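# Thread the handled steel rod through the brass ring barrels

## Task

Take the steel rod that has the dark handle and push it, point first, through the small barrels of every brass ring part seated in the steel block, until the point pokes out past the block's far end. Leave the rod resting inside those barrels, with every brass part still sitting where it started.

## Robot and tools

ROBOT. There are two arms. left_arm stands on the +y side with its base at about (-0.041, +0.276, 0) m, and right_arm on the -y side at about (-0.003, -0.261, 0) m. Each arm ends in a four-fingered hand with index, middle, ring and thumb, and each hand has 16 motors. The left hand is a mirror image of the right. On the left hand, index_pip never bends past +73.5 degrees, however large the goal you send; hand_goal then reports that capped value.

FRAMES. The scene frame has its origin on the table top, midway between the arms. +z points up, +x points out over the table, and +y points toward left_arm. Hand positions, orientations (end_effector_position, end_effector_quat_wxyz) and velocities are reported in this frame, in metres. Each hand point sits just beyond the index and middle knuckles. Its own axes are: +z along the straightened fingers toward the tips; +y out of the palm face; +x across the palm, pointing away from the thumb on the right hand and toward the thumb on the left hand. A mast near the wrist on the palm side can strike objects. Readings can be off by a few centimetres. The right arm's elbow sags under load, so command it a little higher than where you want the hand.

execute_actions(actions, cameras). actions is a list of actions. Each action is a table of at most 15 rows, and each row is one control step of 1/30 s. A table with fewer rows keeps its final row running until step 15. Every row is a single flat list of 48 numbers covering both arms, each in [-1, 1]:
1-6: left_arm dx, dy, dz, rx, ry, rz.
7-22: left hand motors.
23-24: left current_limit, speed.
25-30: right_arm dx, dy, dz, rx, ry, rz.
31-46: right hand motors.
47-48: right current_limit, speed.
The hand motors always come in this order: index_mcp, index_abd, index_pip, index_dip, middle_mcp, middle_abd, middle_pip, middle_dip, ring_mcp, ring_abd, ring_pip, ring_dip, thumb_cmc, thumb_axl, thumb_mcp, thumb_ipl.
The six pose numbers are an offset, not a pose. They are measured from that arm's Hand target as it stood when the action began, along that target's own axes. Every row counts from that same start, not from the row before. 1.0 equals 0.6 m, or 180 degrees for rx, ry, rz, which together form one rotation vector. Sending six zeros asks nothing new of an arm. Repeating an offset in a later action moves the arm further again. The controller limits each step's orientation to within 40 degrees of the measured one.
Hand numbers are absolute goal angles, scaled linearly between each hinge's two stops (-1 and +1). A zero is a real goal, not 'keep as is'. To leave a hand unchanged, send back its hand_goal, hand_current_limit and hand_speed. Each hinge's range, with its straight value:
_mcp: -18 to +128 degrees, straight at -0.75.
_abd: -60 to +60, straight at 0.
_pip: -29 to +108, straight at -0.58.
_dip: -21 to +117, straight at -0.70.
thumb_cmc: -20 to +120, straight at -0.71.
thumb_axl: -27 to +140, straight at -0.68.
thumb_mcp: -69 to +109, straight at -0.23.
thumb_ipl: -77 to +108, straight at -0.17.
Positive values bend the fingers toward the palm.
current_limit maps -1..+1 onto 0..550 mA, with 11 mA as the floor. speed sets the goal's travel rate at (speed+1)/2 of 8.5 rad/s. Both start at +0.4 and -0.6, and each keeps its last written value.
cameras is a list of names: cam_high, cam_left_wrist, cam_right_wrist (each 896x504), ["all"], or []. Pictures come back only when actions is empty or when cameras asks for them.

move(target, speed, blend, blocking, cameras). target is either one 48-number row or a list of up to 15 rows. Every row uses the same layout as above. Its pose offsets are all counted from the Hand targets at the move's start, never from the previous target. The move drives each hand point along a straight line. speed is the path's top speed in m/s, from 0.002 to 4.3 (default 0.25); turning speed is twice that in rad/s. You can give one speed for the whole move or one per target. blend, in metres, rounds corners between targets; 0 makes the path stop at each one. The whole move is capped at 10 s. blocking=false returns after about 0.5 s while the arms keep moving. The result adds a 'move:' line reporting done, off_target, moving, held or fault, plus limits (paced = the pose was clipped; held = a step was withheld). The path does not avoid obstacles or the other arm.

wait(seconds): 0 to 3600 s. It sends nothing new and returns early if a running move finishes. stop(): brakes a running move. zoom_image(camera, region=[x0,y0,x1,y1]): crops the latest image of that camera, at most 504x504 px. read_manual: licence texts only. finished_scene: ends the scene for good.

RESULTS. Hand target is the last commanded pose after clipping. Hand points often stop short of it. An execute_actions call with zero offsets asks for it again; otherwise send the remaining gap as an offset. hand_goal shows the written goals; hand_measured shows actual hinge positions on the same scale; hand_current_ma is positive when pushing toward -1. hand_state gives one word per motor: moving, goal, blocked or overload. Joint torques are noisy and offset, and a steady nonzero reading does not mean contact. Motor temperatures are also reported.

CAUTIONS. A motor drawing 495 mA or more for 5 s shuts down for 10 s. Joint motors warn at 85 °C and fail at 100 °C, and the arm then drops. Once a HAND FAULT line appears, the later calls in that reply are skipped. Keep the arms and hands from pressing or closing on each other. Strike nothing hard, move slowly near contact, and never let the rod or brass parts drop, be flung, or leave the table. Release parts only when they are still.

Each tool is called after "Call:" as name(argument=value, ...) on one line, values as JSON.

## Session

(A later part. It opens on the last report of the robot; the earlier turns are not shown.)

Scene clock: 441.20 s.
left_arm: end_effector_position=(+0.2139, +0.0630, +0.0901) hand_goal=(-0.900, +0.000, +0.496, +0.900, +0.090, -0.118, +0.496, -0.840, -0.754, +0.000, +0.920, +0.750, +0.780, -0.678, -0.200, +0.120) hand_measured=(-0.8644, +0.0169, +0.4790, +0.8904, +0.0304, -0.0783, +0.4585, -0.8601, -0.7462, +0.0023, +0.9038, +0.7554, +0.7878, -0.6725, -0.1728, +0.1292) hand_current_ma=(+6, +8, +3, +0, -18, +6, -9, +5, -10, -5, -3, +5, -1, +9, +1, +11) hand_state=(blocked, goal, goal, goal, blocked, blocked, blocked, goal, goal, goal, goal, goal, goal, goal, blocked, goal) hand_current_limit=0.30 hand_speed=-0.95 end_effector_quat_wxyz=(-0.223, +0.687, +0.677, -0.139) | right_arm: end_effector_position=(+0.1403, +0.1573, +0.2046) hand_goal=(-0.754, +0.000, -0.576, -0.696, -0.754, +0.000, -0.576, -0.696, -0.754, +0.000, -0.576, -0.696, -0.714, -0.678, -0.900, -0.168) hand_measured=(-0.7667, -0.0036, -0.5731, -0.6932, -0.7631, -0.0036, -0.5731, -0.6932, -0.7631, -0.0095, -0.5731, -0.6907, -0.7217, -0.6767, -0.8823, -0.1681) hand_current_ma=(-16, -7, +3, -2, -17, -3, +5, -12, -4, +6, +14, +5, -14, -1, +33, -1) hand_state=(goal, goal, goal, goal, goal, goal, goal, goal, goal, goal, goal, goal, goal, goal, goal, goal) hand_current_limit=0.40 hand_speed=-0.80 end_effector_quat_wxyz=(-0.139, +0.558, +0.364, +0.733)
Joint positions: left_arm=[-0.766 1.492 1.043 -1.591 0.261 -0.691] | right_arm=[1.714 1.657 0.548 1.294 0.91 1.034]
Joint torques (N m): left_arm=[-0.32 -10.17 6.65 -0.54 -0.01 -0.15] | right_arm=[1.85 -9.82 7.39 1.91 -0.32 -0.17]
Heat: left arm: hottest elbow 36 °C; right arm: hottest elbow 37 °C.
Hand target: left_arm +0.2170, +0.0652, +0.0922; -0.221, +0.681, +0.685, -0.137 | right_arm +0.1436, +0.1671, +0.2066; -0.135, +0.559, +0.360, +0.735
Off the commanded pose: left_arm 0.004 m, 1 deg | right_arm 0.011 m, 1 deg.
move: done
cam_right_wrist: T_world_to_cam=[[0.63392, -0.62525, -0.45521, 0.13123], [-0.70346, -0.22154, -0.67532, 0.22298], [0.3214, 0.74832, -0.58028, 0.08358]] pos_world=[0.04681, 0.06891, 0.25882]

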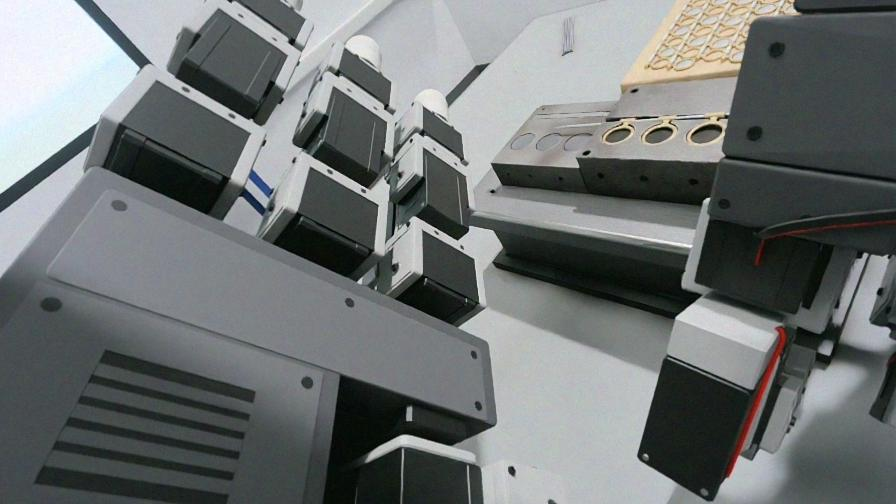

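Call:
move(target=[0,0,0,0,0,0, -0.9,0.0,0.496,0.9,0.03,-0.117,0.496,-0.84,-0.754,0,0.92,0.75,0.78,-0.678,-0.25,0.12,0.3,-0.95, 0,0,0,0,0,0,-0.754,0,-0.576,-0.696,-0.754,0,-0.576,-0.696,-0.754,0,-0.576,-0.696,-0.714,-0.678,-0.9,-0.168,0.4,-0.8], speed=0.02, cameras=["cam_right_wrist","cam_high"])

Call:
zoom_image(camera="cam_right_wrist", region=[550, 90, 690, 160])

Call:
zoom_image(camera="cam_high", region=[500, 210, 560, 250])

Scene clock: 442.47 s.
left_arm: end_effector_position=(+0.2139, +0.0633, +0.0902) hand_goal=(-0.900, +0.000, +0.496, +0.900, +0.030, -0.118, +0.496, -0.840, -0.754, +0.000, +0.920, +0.750, +0.780, -0.678, -0.250, +0.120) hand_measured=(-0.8644, +0.0169, +0.4790, +0.8904, +0.0196, -0.0886, +0.4637, -0.8576, -0.7462, +0.0023, +0.9038, +0.7541, +0.7878, -0.6725, -0.2212, +0.1292) hand_current_ma=(+5, +7, +5, -6, +1, +3, -1, +13, -13, -10, -4, +4, -3, +8, +10, +12) hand_state=(blocked, goal, goal, goal, goal, blocked, blocked, goal, goal, goal, goal, goal, goal, goal, blocked, goal) hand_current_limit=0.30 hand_speed=-0.95 end_effector_quat_wxyz=(-0.223, +0.687, +0.678, -0.139) | right_arm: end_effector_position=(+0.1403, +0.1573, +0.2046) hand_goal=(-0.754, +0.000, -0.576, -0.696, -0.754, +0.000, -0.576, -0.696, -0.754, +0.000, -0.576, -0.696, -0.714, -0.678, -0.900, -0.168) hand_measured=(-0.7667, -0.0036, -0.5718, -0.6932, -0.7643, -0.0036, -0.5731, -0.6945, -0.7631, -0.0080, -0.5731, -0.6920, -0.7205, -0.6756, -0.8823, -0.1681) hand_current_ma=(-19, +7, +14, -11, -10, -2, +16, +0, -7, -11, +4, -1, -15, +13, +30, -8) hand_state=(goal, goal, goal, goal, goal, goal, goal, goal, goal, goal, goal, goal, goal, goal, goal, goal) hand_current_limit=0.40 hand_speed=-0.80 end_effector_quat_wxyz=(-0.139, +0.558, +0.364, +0.733)
Joint positions: left_arm=[-0.766 1.492 1.043 -1.591 0.26 -0.693] | right_arm=[1.714 1.657 0.548 1.294 0.91 1.034]
Joint torques (N m): left_arm=[-0.91 -10.7 6.67 -0.4 0.03 -0.09] | right_arm=[2.2 -10.23 7.39 1.88 -0.24 -0.18]
Heat: left arm: hottest elbow 36 °C; right arm: hottest elbow 37 °C.
Hand target: left_arm +0.2170, +0.0651, +0.0922; -0.221, +0.681, +0.685, -0.137 | right_arm +0.1436, +0.1671, +0.2066; -0.135, +0.559, +0.360, +0.735
Off the commanded pose: left_arm 0.004 m, 1 deg | right_arm 0.011 m, 1 deg.
move: done
cam_right_wrist: T_world_to_cam=[[0.63392, -0.62525, -0.45521, 0.13123], [-0.70346, -0.22154, -0.67532, 0.22298], [0.3214, 0.74832, -0.58028, 0.08358]] pos_world=[0.04681, 0.06891, 0.25882]
Images, in order (width x height): cam_high 896x504, cam_right_wrist 896x504.

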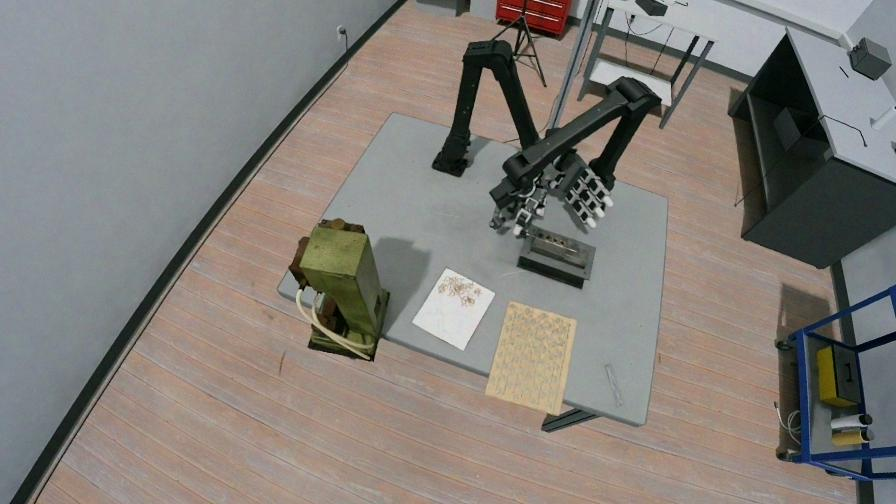

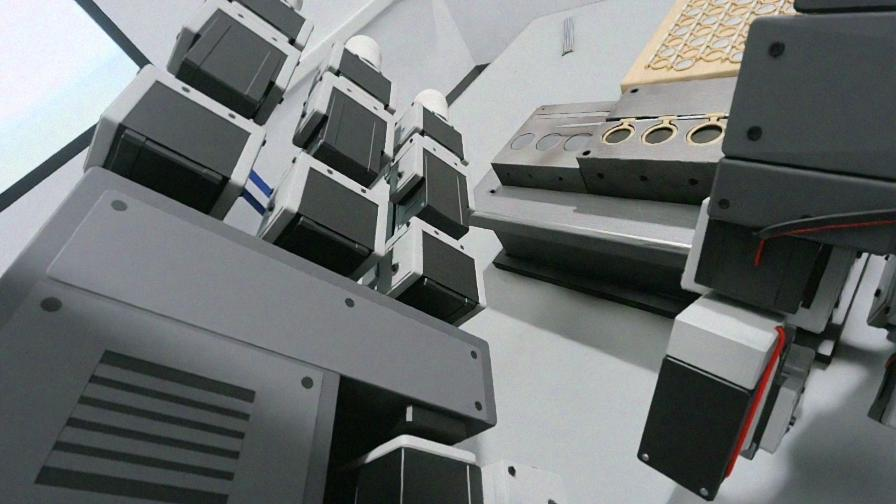

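Scaled by 3.600 from the camera's image (finer frame: 1280x720).

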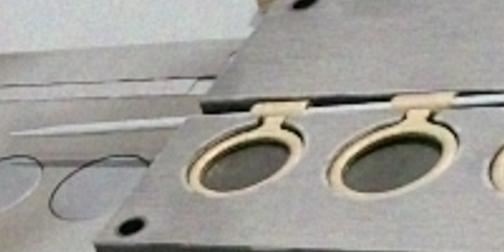

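Scaled by 8.400 from the camera's image (finer frame: 1280x720).

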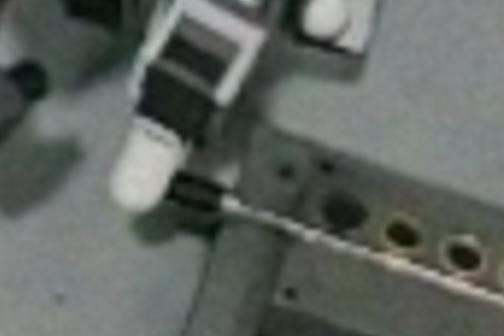

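Call:
move(target=[0,0,0,0,0,0, -0.9,0.0,0.496,0.9,-0.02,-0.117,0.496,-0.84,-0.754,0,0.92,0.75,0.78,-0.678,-0.28,0.12,0.3,-0.96, 0,0,0,0,0,0,-0.754,0,-0.576,-0.696,-0.754,0,-0.576,-0.696,-0.754,0,-0.576,-0.696,-0.714,-0.678,-0.9,-0.168,0.4,-0.8], speed=0.02, cameras=["cam_right_wrist","cam_high"])

Call:
zoom_image(camera="cam_right_wrist", region=[550, 90, 690, 160])

Call:
zoom_image(camera="cam_high", region=[500, 210, 560, 250])

Scene clock: 444.63 s.
left_arm: end_effector_position=(+0.2140, +0.0634, +0.0902) hand_goal=(-0.900, +0.000, +0.496, +0.900, -0.020, -0.118, +0.496, -0.840, -0.754, +0.000, +0.920, +0.750, +0.780, -0.678, -0.280, +0.120) hand_measured=(-0.8644, +0.0184, +0.4778, +0.8892, -0.0251, -0.0959, +0.4662, -0.8538, -0.7462, +0.0037, +0.9012, +0.7541, +0.7890, -0.6735, -0.2499, +0.1301) hand_current_ma=(+4, +5, +1, -1, +4, +2, -3, +10, -7, -7, -4, +2, -3, +6, +6, +7) hand_state=(blocked, goal, goal, goal, goal, blocked, blocked, goal, goal, goal, goal, goal, goal, goal, blocked, goal) hand_current_limit=0.30 hand_speed=-0.96 end_effector_quat_wxyz=(-0.223, +0.686, +0.678, -0.138) | right_arm: end_effector_position=(+0.1403, +0.1573, +0.2046) hand_goal=(-0.754, +0.000, -0.576, -0.696, -0.754, +0.000, -0.576, -0.696, -0.754, +0.000, -0.576, -0.696, -0.714, -0.678, -0.900, -0.168) hand_measured=(-0.7667, -0.0036, -0.5718, -0.6932, -0.7631, -0.0036, -0.5731, -0.6932, -0.7643, -0.0080, -0.5731, -0.6920, -0.7205, -0.6767, -0.8823, -0.1672) hand_current_ma=(-20, +4, +1, -11, -6, -14, +7, -5, -16, +0, +14, +5, -12, +6, +45, +5) hand_state=(goal, goal, goal, goal, goal, goal, goal, goal, goal, goal, goal, goal, goal, goal, goal, goal) hand_current_limit=0.40 hand_speed=-0.80 end_effector_quat_wxyz=(-0.139, +0.558, +0.364, +0.733)
Joint positions: left_arm=[-0.766 1.492 1.043 -1.591 0.26 -0.694] | right_arm=[1.714 1.657 0.548 1.294 0.91 1.034]
Joint torques (N m): left_arm=[-0.62 -10.64 6.63 -0.44 0.04 -0.07] | right_arm=[1.67 -11.16 7.6 1.85 -0.29 -0.2]
Heat: left arm: hottest elbow 36 °C; right arm: hottest elbow 37 °C.
Hand target: left_arm +0.2170, +0.0651, +0.0922; -0.221, +0.681, +0.685, -0.137 | right_arm +0.1436, +0.1671, +0.2066; -0.135, +0.559, +0.360, +0.735
Off the commanded pose: left_arm 0.004 m, 1 deg | right_arm 0.011 m, 1 deg.
move: done
cam_right_wrist: T_world_to_cam=[[0.63392, -0.62525, -0.45521, 0.13123], [-0.70346, -0.22154, -0.67532, 0.22298], [0.3214, 0.74832, -0.58028, 0.08358]] pos_world=[0.04681, 0.06891, 0.25882]
Images, in order (width x height): cam_high 896x504, cam_right_wrist 896x504.

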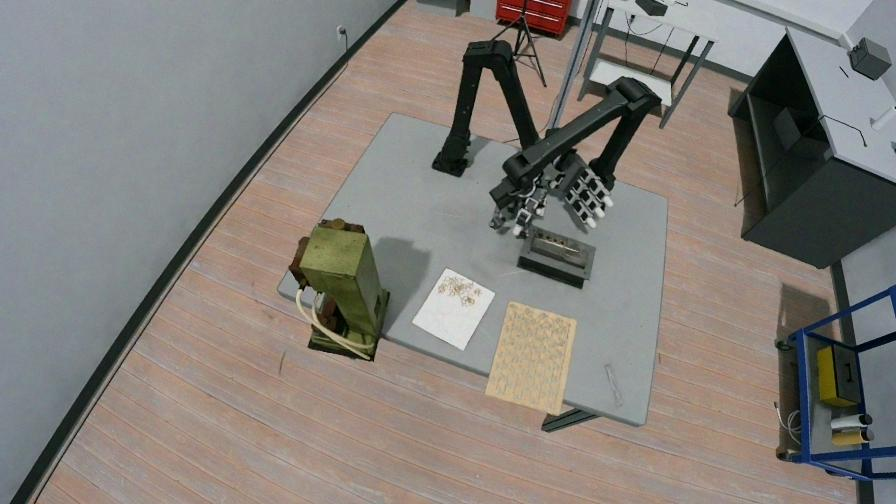

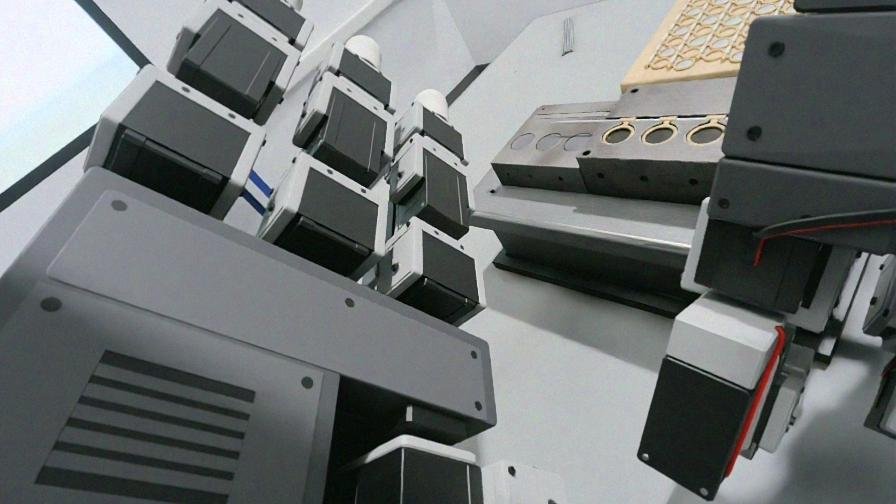

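Scaled by 3.600 from the camera's image (finer frame: 1280x720).

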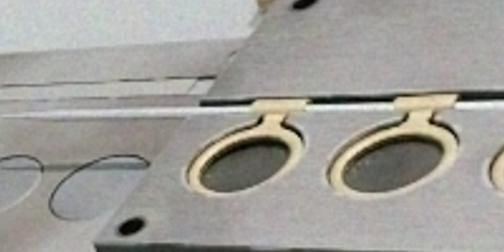

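Scaled by 8.400 from the camera's image (finer frame: 1280x720).

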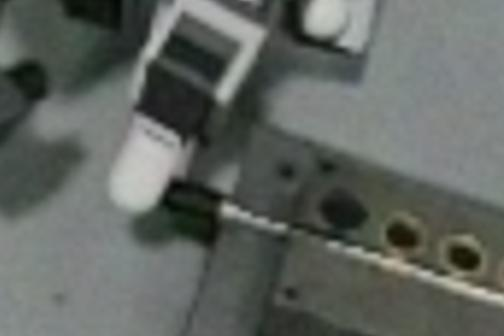

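Call:
move(target=[0,0,0,0,0,0, -0.9,0.0,0.496,0.9,-0.045,-0.117,0.496,-0.84,-0.754,0,0.92,0.75,0.78,-0.678,-0.28,0.12,0.3,-0.96, 0,0,0,0,0,0,-0.754,0,-0.576,-0.696,-0.754,0,-0.576,-0.696,-0.754,0,-0.576,-0.696,-0.714,-0.678,-0.9,-0.168,0.4,-0.8], speed=0.02, cameras=["cam_right_wrist","cam_high"])

Call:
zoom_image(camera="cam_right_wrist", region=[550, 90, 690, 160])

Call:
zoom_image(camera="cam_high", region=[500, 210, 560, 250])

Scene clock: 445.53 s.
left_arm: end_effector_position=(+0.2140, +0.0634, +0.0902) hand_goal=(-0.900, +0.000, +0.496, +0.900, -0.046, -0.118, +0.496, -0.840, -0.754, +0.000, +0.920, +0.750, +0.780, -0.678, -0.280, +0.120) hand_measured=(-0.8644, +0.0169, +0.4778, +0.8904, -0.0516, -0.0944, +0.4675, -0.8538, -0.7462, +0.0037, +0.9025, +0.7541, +0.7890, -0.6725, -0.2490, +0.1292) hand_current_ma=(+10, +8, +2, -2, +3, +1, -5, +10, -8, -5, -6, +9, -2, +4, +3, +13) hand_state=(blocked, goal, goal, goal, goal, blocked, blocked, goal, goal, goal, goal, goal, goal, goal, blocked, goal) hand_current_limit=0.30 hand_speed=-0.96 end_effector_quat_wxyz=(-0.223, +0.686, +0.678, -0.138) | right_arm: end_effector_position=(+0.1403, +0.1573, +0.2046) hand_goal=(-0.754, +0.000, -0.576, -0.696, -0.754, +0.000, -0.576, -0.696, -0.754, +0.000, -0.576, -0.696, -0.714, -0.678, -0.900, -0.168) hand_measured=(-0.7667, -0.0036, -0.5718, -0.6932, -0.7631, -0.0021, -0.5731, -0.6932, -0.7631, -0.0095, -0.5718, -0.6907, -0.7217, -0.6756, -0.8823, -0.1672) hand_current_ma=(-29, +10, +5, -12, -11, -10, +11, +0, -12, -10, +16, -1, -9, +9, +34, +0) hand_state=(goal, goal, goal, goal, goal, goal, goal, goal, goal, goal, goal, goal, goal, goal, goal, goal) hand_current_limit=0.40 hand_speed=-0.80 end_effector_quat_wxyz=(-0.139, +0.558, +0.364, +0.733)
Joint positions: left_arm=[-0.766 1.492 1.043 -1.591 0.26 -0.694] | right_arm=[1.714 1.657 0.548 1.294 0.91 1.034]
Joint torques (N m): left_arm=[-0.32 -10.17 6.69 -0.66 0.01 -0.11] | right_arm=[1.67 -9.82 7.28 1.69 -0.24 -0.15]
Heat: left arm: hottest elbow 36 °C; right arm: hottest elbow 37 °C.
Hand target: left_arm +0.2170, +0.0651, +0.0922; -0.221, +0.681, +0.685, -0.137 | right_arm +0.1436, +0.1671, +0.2066; -0.135, +0.559, +0.360, +0.735
Off the commanded pose: left_arm 0.004 m, 1 deg | right_arm 0.011 m, 1 deg.
move: done
cam_right_wrist: T_world_to_cam=[[0.63392, -0.62525, -0.45521, 0.13123], [-0.70346, -0.22154, -0.67532, 0.22298], [0.3214, 0.74832, -0.58028, 0.08358]] pos_world=[0.04681, 0.06891, 0.25882]
Images, in order (width x height): cam_high 896x504, cam_right_wrist 896x504.

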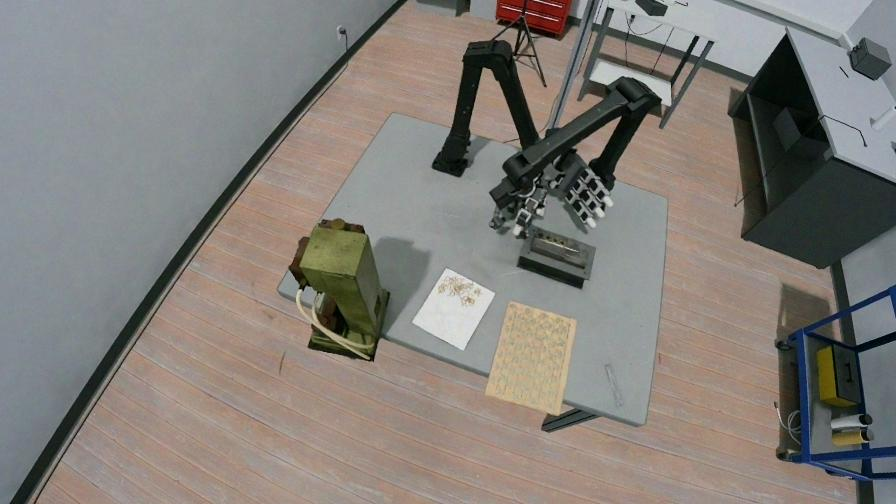

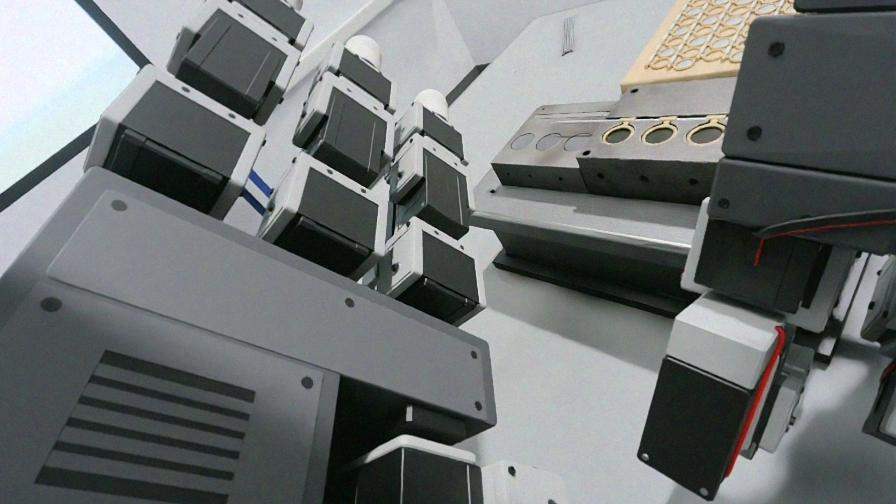

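Scaled by 3.600 from the camera's image (finer frame: 1280x720).

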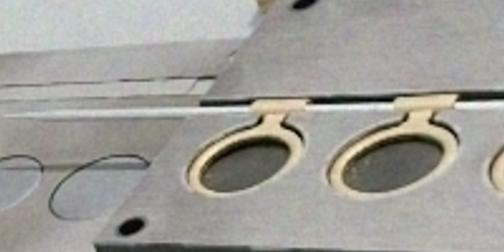

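Scaled by 8.400 from the camera's image (finer frame: 1280x720).

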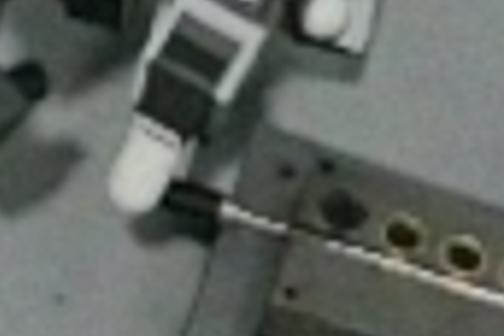

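Call:
move(target=[0,0,0,0,0,0, -0.9,0.0,0.496,0.9,-0.10,-0.117,0.496,-0.84,-0.754,0,0.92,0.75,0.78,-0.678,-0.28,0.12,0.3,-0.96, 0,0,0,0,0,0,-0.754,0,-0.576,-0.696,-0.754,0,-0.576,-0.696,-0.754,0,-0.576,-0.696,-0.714,-0.678,-0.9,-0.168,0.4,-0.8], speed=0.02, cameras=["cam_right_wrist","cam_high"])

Call:
zoom_image(camera="cam_right_wrist", region=[550, 90, 690, 160])

Call:
zoom_image(camera="cam_right_wrist", region=[590, 105, 650, 135])

Call:
zoom_image(camera="cam_high", region=[500, 210, 560, 250])

Scene clock: 446.67 s.
left_arm: end_effector_position=(+0.2140, +0.0634, +0.0902) hand_goal=(-0.900, +0.000, +0.496, +0.900, -0.100, -0.118, +0.496, -0.840, -0.754, +0.000, +0.920, +0.750, +0.780, -0.678, -0.280, +0.120) hand_measured=(-0.8644, +0.0169, +0.4778, +0.8892, -0.1035, -0.0959, +0.4675, -0.8538, -0.7462, +0.0037, +0.9025, +0.7541, +0.7890, -0.6725, -0.2490, +0.1301) hand_current_ma=(+10, +11, +1, +2, +3, +1, +2, +5, -6, -9, +0, +8, +1, +6, +7, +7) hand_state=(blocked, goal, goal, goal, goal, blocked, blocked, goal, goal, goal, goal, goal, goal, goal, blocked, goal) hand_current_limit=0.30 hand_speed=-0.96 end_effector_quat_wxyz=(-0.223, +0.686, +0.678, -0.138) | right_arm: end_effector_position=(+0.1403, +0.1573, +0.2046) hand_goal=(-0.754, +0.000, -0.576, -0.696, -0.754, +0.000, -0.576, -0.696, -0.754, +0.000, -0.576, -0.696, -0.714, -0.678, -0.900, -0.168) hand_measured=(-0.7679, -0.0021, -0.5718, -0.6945, -0.7631, -0.0036, -0.5731, -0.6932, -0.7643, -0.0080, -0.5731, -0.6920, -0.7217, -0.6767, -0.8823, -0.1672) hand_current_ma=(-25, +3, -7, -1, -16, -4, +3, +1, -18, +0, +18, +9, -13, +8, +45, +1) hand_state=(goal, goal, goal, goal, goal, goal, goal, goal, goal, goal, goal, goal, goal, goal, goal, goal) hand_current_limit=0.40 hand_speed=-0.80 end_effector_quat_wxyz=(-0.139, +0.558, +0.364, +0.733)
Joint positions: left_arm=[-0.766 1.492 1.043 -1.591 0.26 -0.694] | right_arm=[1.714 1.657 0.548 1.294 0.91 1.034]
Joint torques (N m): left_arm=[-0.79 -10.64 6.53 -0.51 0.06 -0.1] | right_arm=[1.49 -10.11 7.34 1.89 -0.29 -0.14]
Heat: left arm: hottest elbow 36 °C; right arm: hottest elbow 37 °C.
Hand target: left_arm +0.2170, +0.0651, +0.0922; -0.221, +0.681, +0.685, -0.137 | right_arm +0.1436, +0.1671, +0.2066; -0.135, +0.559, +0.360, +0.735
Off the commanded pose: left_arm 0.004 m, 1 deg | right_arm 0.011 m, 1 deg.
move: done
cam_right_wrist: T_world_to_cam=[[0.63392, -0.62525, -0.45521, 0.13123], [-0.70346, -0.22154, -0.67532, 0.22298], [0.3214, 0.74832, -0.58028, 0.08358]] pos_world=[0.04681, 0.06891, 0.25882]
Images, in order (width x height): cam_high 896x504, cam_right_wrist 896x504.

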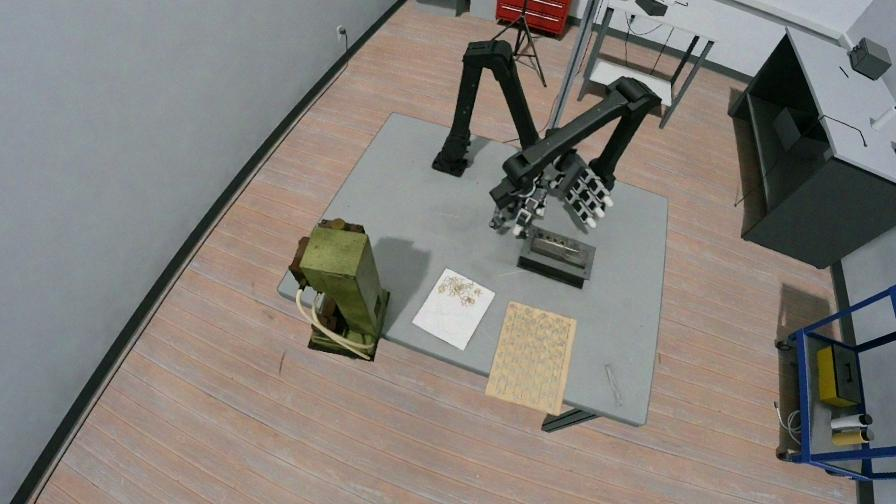

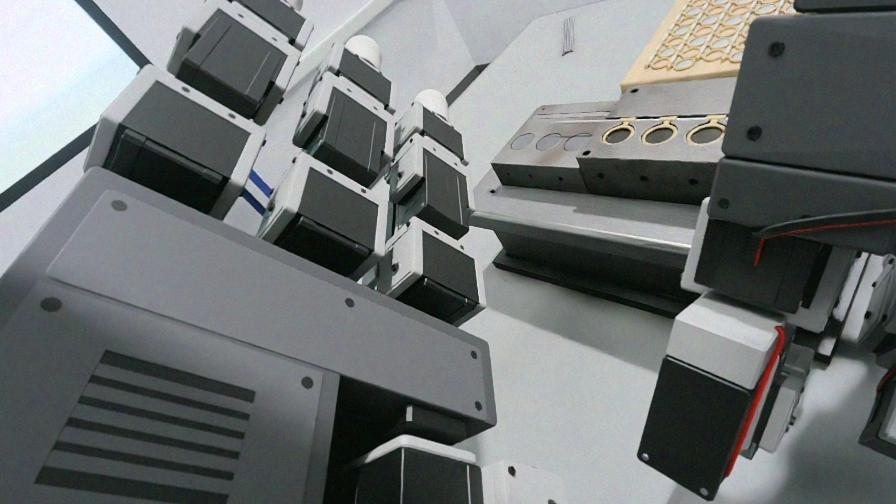

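Scaled by 3.600 from the camera's image (finer frame: 1280x720).

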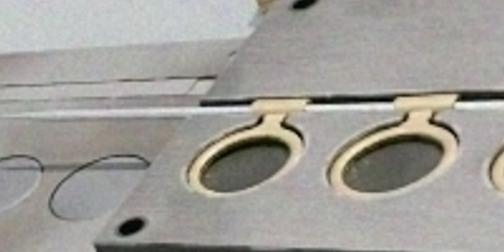

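Scaled by 8.400 from the camera's image (finer frame: 1280x720).

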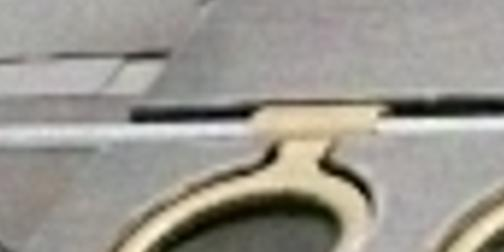

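Scaled by 8.400 from the camera's image (finer frame: 1280x720).

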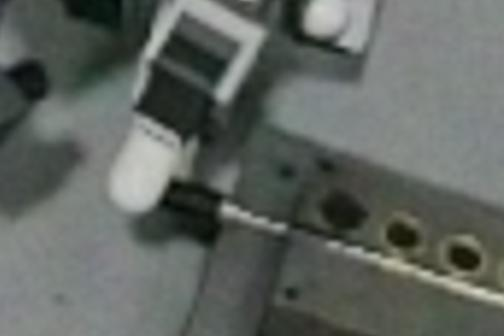

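Call:
move(target=[0,0,0,0,0,0, -0.9,0.0,0.496,0.9,-0.2,-0.1,0.49,-0.84,-0.754,0,0.92,0.75,0.78,-0.678,-0.42,0.12,0.3,-0.93, 0,0,0,0,0,0,-0.754,0,-0.576,-0.696,-0.754,0,-0.576,-0.696,-0.754,0,-0.576,-0.696,-0.714,-0.678,-0.9,-0.168,0.4,-0.8], speed=0.02, cameras=["cam_high","cam_right_wrist"])

Call:
zoom_image(camera="cam_right_wrist", region=[550, 90, 690, 160])

Call:
zoom_image(camera="cam_high", region=[500, 210, 560, 250])

Scene clock: 448.73 s.
left_arm: end_effector_position=(+0.2140, +0.0634, +0.0902) hand_goal=(-0.900, +0.000, +0.496, +0.900, -0.200, -0.100, +0.490, -0.840, -0.754, +0.000, +0.920, +0.750, +0.780, -0.678, -0.420, +0.120) hand_measured=(-0.8644, +0.0169, +0.4790, +0.8892, -0.2011, -0.0959, +0.4675, -0.8550, -0.7474, +0.0037, +0.9025, +0.7554, +0.7878, -0.6735, -0.3865, +0.1301) hand_current_ma=(+9, +10, -1, -1, -2, +0, -2, +8, -10, -6, +3, +7, +0, +3, +4, +10) hand_state=(blocked, goal, goal, goal, goal, goal, blocked, goal, goal, goal, goal, goal, goal, goal, blocked, goal) hand_current_limit=0.30 hand_speed=-0.93 end_effector_quat_wxyz=(-0.223, +0.686, +0.678, -0.138) | right_arm: end_effector_position=(+0.1403, +0.1573, +0.2046) hand_goal=(-0.754, +0.000, -0.576, -0.696, -0.754, +0.000, -0.576, -0.696, -0.754, +0.000, -0.576, -0.696, -0.714, -0.678, -0.900, -0.168) hand_measured=(-0.7667, -0.0036, -0.5731, -0.6932, -0.7631, -0.0036, -0.5731, -0.6932, -0.7643, -0.0080, -0.5718, -0.6920, -0.7230, -0.6756, -0.8823, -0.1681) hand_current_ma=(-21, +1, +11, -4, -17, -4, +10, -3, -4, +0, +5, +4, -10, +6, +43, +2) hand_state=(goal, goal, goal, goal, goal, goal, goal, goal, goal, goal, goal, goal, goal, goal, goal, goal) hand_current_limit=0.40 hand_speed=-0.80 end_effector_quat_wxyz=(-0.139, +0.558, +0.364, +0.733)
Joint positions: left_arm=[-0.766 1.492 1.043 -1.591 0.26 -0.694] | right_arm=[1.714 1.657 0.548 1.294 0.91 1.034]
Joint torques (N m): left_arm=[-0.56 -10.34 6.58 -0.68 0 -0.07] | right_arm=[1.55 -10.23 7.32 1.69 -0.29 -0.25]
Heat: left arm: hottest elbow 36 °C; right arm: hottest elbow 37 °C.
Hand target: left_arm +0.2170, +0.0651, +0.0922; -0.221, +0.681, +0.685, -0.137 | right_arm +0.1436, +0.1671, +0.2066; -0.135, +0.559, +0.360, +0.735
Off the commanded pose: left_arm 0.004 m, 1 deg | right_arm 0.011 m, 1 deg.
move: done
cam_right_wrist: T_world_to_cam=[[0.63392, -0.62525, -0.45521, 0.13123], [-0.70346, -0.22154, -0.67532, 0.22298], [0.3214, 0.74832, -0.58028, 0.08358]] pos_world=[0.04681, 0.06891, 0.25882]

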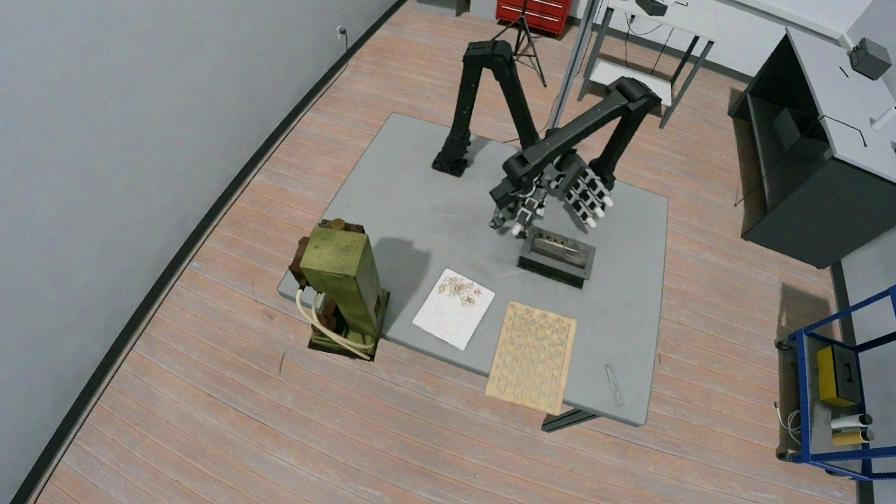

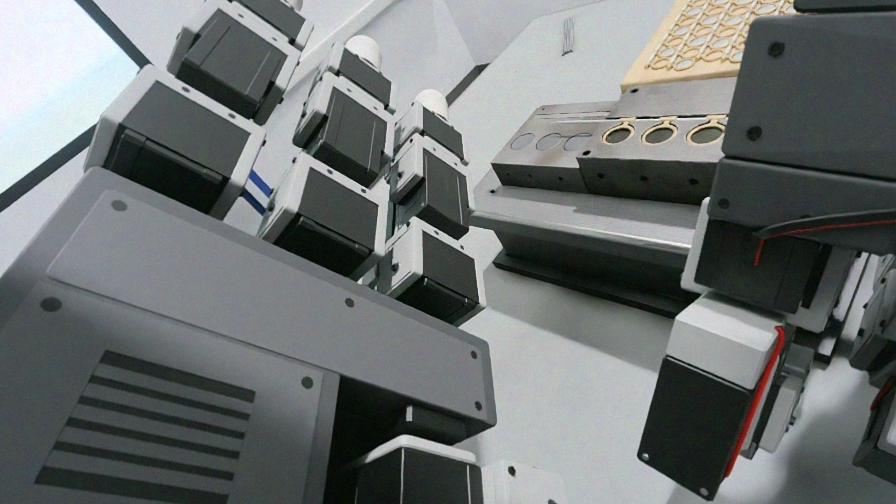

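Scaled by 3.600 from the camera's image (finer frame: 1280x720).

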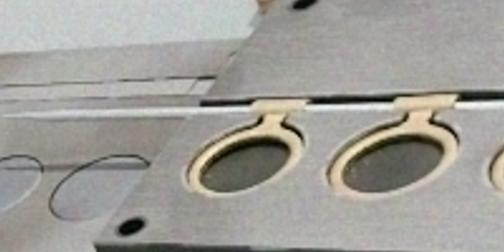

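Scaled by 8.400 from the camera's image (finer frame: 1280x720).

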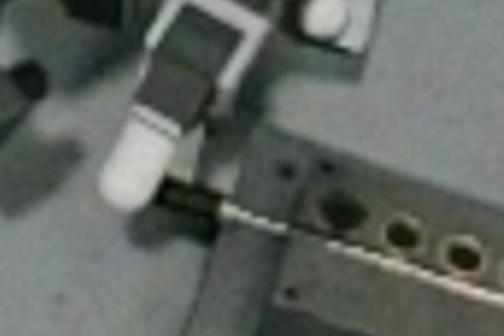

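Call:
move(target=[-0.1322,-0.0158,-0.0084,0,0,0, -0.9,0.0,0.496,0.9,-0.2,-0.1,0.49,-0.84,-0.754,0,0.92,0.75,0.78,-0.678,-0.42,0.12,0.3,-0.93, 0,0,0,0,0,0,-0.754,0,-0.576,-0.696,-0.754,0,-0.576,-0.696,-0.754,0,-0.576,-0.696,-0.714,-0.678,-0.9,-0.168,0.4,-0.8], speed=0.04, cameras=["cam_high","cam_right_wrist"])

Call:
zoom_image(camera="cam_right_wrist", region=[550, 60, 896, 250])

Call:
zoom_image(camera="cam_high", region=[480, 195, 600, 280])

Scene clock: 451.83 s.
left_arm: end_effector_position=(+0.2021, -0.0017, +0.0892) hand_goal=(-0.900, +0.000, +0.496, +0.900, -0.200, -0.100, +0.490, -0.840, -0.754, +0.000, +0.920, +0.750, +0.780, -0.678, -0.420, +0.120) hand_measured=(-0.8644, +0.0169, +0.4790, +0.8904, -0.2023, -0.0944, +0.4675, -0.8538, -0.7462, +0.0037, +0.9025, +0.7541, +0.7890, -0.6725, -0.3875, +0.1292) hand_current_ma=(+9, +9, +3, -2, -4, -1, +1, +9, -8, -9, -1, +10, +2, +9, +5, +12) hand_state=(blocked, goal, goal, goal, goal, goal, blocked, goal, goal, goal, goal, goal, goal, goal, blocked, goal) hand_current_limit=0.30 hand_speed=-0.93 end_effector_quat_wxyz=(-0.231, +0.680, +0.682, -0.137) | right_arm: end_effector_position=(+0.1403, +0.1573, +0.2046) hand_goal=(-0.754, +0.000, -0.576, -0.696, -0.754, +0.000, -0.576, -0.696, -0.754, +0.000, -0.576, -0.696, -0.714, -0.678, -0.900, -0.168) hand_measured=(-0.7667, -0.0036, -0.5731, -0.6932, -0.7643, -0.0021, -0.5731, -0.6945, -0.7631, -0.0080, -0.5731, -0.6920, -0.7230, -0.6756, -0.8823, -0.1681) hand_current_ma=(-17, +3, +9, +0, -14, -8, +8, -2, -10, -11, +4, +0, -12, +5, +47, +8) hand_state=(goal, goal, goal, goal, goal, goal, goal, goal, goal, goal, goal, goal, goal, goal, goal, goal) hand_current_limit=0.40 hand_speed=-0.80 end_effector_quat_wxyz=(-0.139, +0.558, +0.364, +0.733)
Joint positions: left_arm=[-0.901 1.598 1.164 -1.583 0.32 -0.833] | right_arm=[1.714 1.657 0.548 1.294 0.91 1.034]
Joint torques (N m): left_arm=[-2.43 -10.46 8.77 -0.16 0.25 -0.1] | right_arm=[2.08 -10.52 7.23 1.88 -0.29 -0.15]
Heat: left arm: hottest elbow 37 °C; right arm: hottest elbow 37 °C.
Hand target: left_arm +0.2093, -0.0145, +0.0919; -0.221, +0.681, +0.685, -0.137 | right_arm +0.1436, +0.1671, +0.2066; -0.135, +0.559, +0.360, +0.735
Off the commanded pose: left_arm 0.015 m, 1 deg | right_arm 0.011 m, 1 deg.
move: off_target (left_arm)
cam_right_wrist: T_world_to_cam=[[0.63392, -0.62525, -0.45521, 0.13123], [-0.70346, -0.22154, -0.67532, 0.22298], [0.3214, 0.74832, -0.58028, 0.08358]] pos_world=[0.04681, 0.06891, 0.25882]

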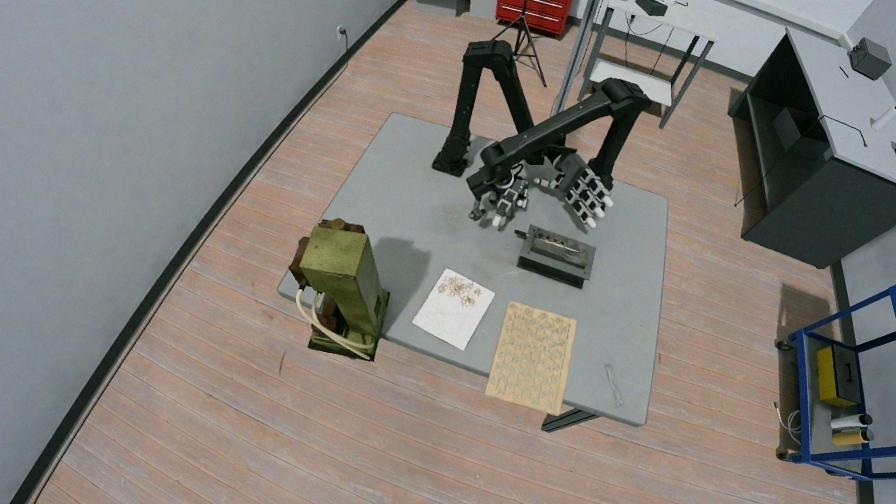

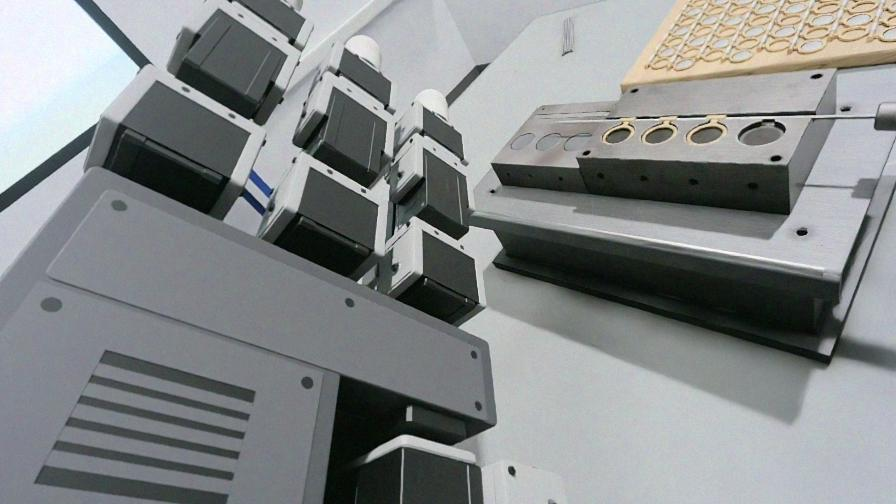

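Scaled by 1.457 from the camera's image (finer frame: 1280x720).

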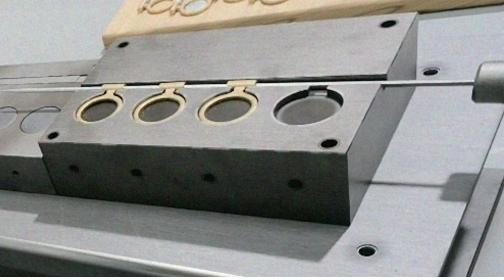

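Scaled by 4.200 from the camera's image (finer frame: 1280x720).

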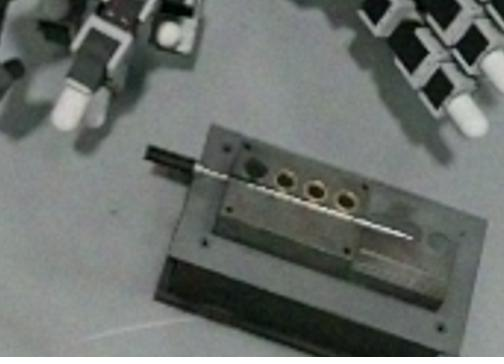

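Call:
wait(seconds=2, cameras=["cam_high","cam_right_wrist"])

Call:
zoom_image(camera="cam_right_wrist", region=[590, 100, 740, 150])

Call:
zoom_image(camera="cam_right_wrist", region=[520, 95, 620, 145])

Call:
zoom_image(camera="cam_right_wrist", region=[740, 80, 896, 150])

Scene clock: 454.30 s.
left_arm: end_effector_position=(+0.2021, -0.0016, +0.0892) hand_goal=(-0.900, +0.000, +0.496, +0.900, -0.200, -0.100, +0.490, -0.840, -0.754, +0.000, +0.920, +0.750, +0.780, -0.678, -0.420, +0.120) hand_measured=(-0.8644, +0.0169, +0.4790, +0.8892, -0.2023, -0.0959, +0.4675, -0.8538, -0.7474, +0.0023, +0.9025, +0.7541, +0.7890, -0.6725, -0.3875, +0.1301) hand_current_ma=(+9, +8, +9, -4, +3, -3, +1, +7, -12, -11, -2, +7, -1, +7, +7, +10) hand_state=(blocked, goal, goal, goal, goal, goal, blocked, goal, goal, goal, goal, goal, goal, goal, blocked, goal) hand_current_limit=0.30 hand_speed=-0.93 end_effector_quat_wxyz=(-0.231, +0.680, +0.682, -0.137) | right_arm: end_effector_position=(+0.1403, +0.1573, +0.2046) hand_goal=(-0.754, +0.000, -0.576, -0.696, -0.754, +0.000, -0.576, -0.696, -0.754, +0.000, -0.576, -0.696, -0.714, -0.678, -0.900, -0.168) hand_measured=(-0.7667, -0.0021, -0.5731, -0.6932, -0.7643, -0.0021, -0.5744, -0.6932, -0.7643, -0.0080, -0.5718, -0.6920, -0.7217, -0.6756, -0.8833, -0.1681) hand_current_ma=(-15, -9, -4, -9, -12, -8, +5, +1, -7, -8, +10, +9, -11, +1, +36, -2) hand_state=(goal, goal, goal, goal, goal, goal, goal, goal, goal, goal, goal, goal, goal, goal, goal, goal) hand_current_limit=0.40 hand_speed=-0.80 end_effector_quat_wxyz=(-0.139, +0.558, +0.364, +0.733)
Joint positions: left_arm=[-0.901 1.598 1.164 -1.583 0.32 -0.834] | right_arm=[1.714 1.657 0.548 1.294 0.91 1.034]
Joint torques (N m): left_arm=[-1.32 -10.58 8.85 -0.21 0.28 -0.1] | right_arm=[1.96 -10.4 7.3 1.74 -0.26 -0.18]
Heat: left arm: hottest elbow 37 °C; right arm: hottest elbow 37 °C.
Hand target: left_arm +0.2093, -0.0145, +0.0919; -0.221, +0.681, +0.685, -0.137 | right_arm +0.1436, +0.1671, +0.2066; -0.135, +0.559, +0.360, +0.735
Off the commanded pose: left_arm 0.015 m, 1 deg | right_arm 0.011 m, 1 deg.
wait: 2.00 s; at rest from the start
cam_right_wrist: T_world_to_cam=[[0.63392, -0.62525, -0.45521, 0.13123], [-0.70346, -0.22154, -0.67532, 0.22298], [0.3214, 0.74832, -0.58028, 0.08358]] pos_world=[0.04681, 0.06891, 0.25882]

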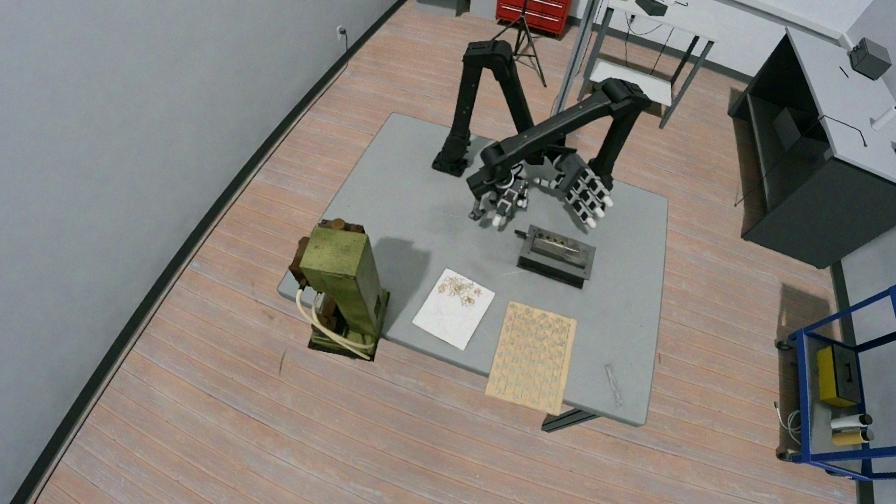

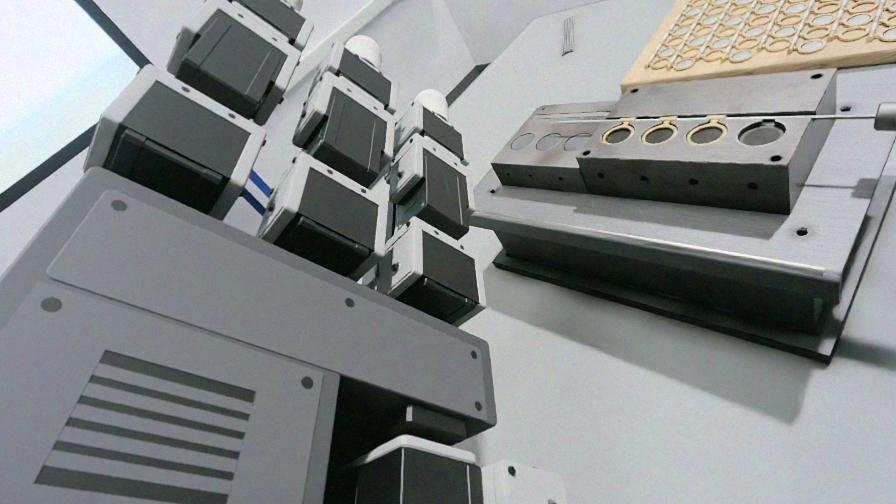

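Scaled by 3.360 from the camera's image (finer frame: 1280x720).

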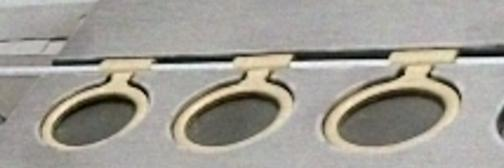

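Scaled by 5.040 from the camera's image (finer frame: 1280x720).

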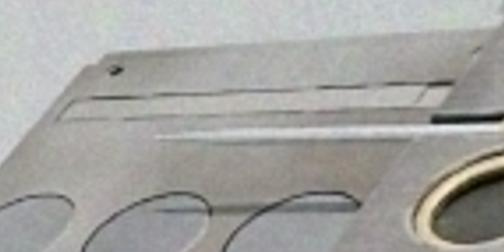

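Scaled by 3.231 from the camera's image (finer frame: 1280x720).

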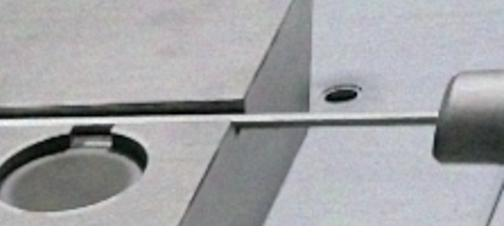

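Call:
finished_scene()

The scene is finished: the task was done.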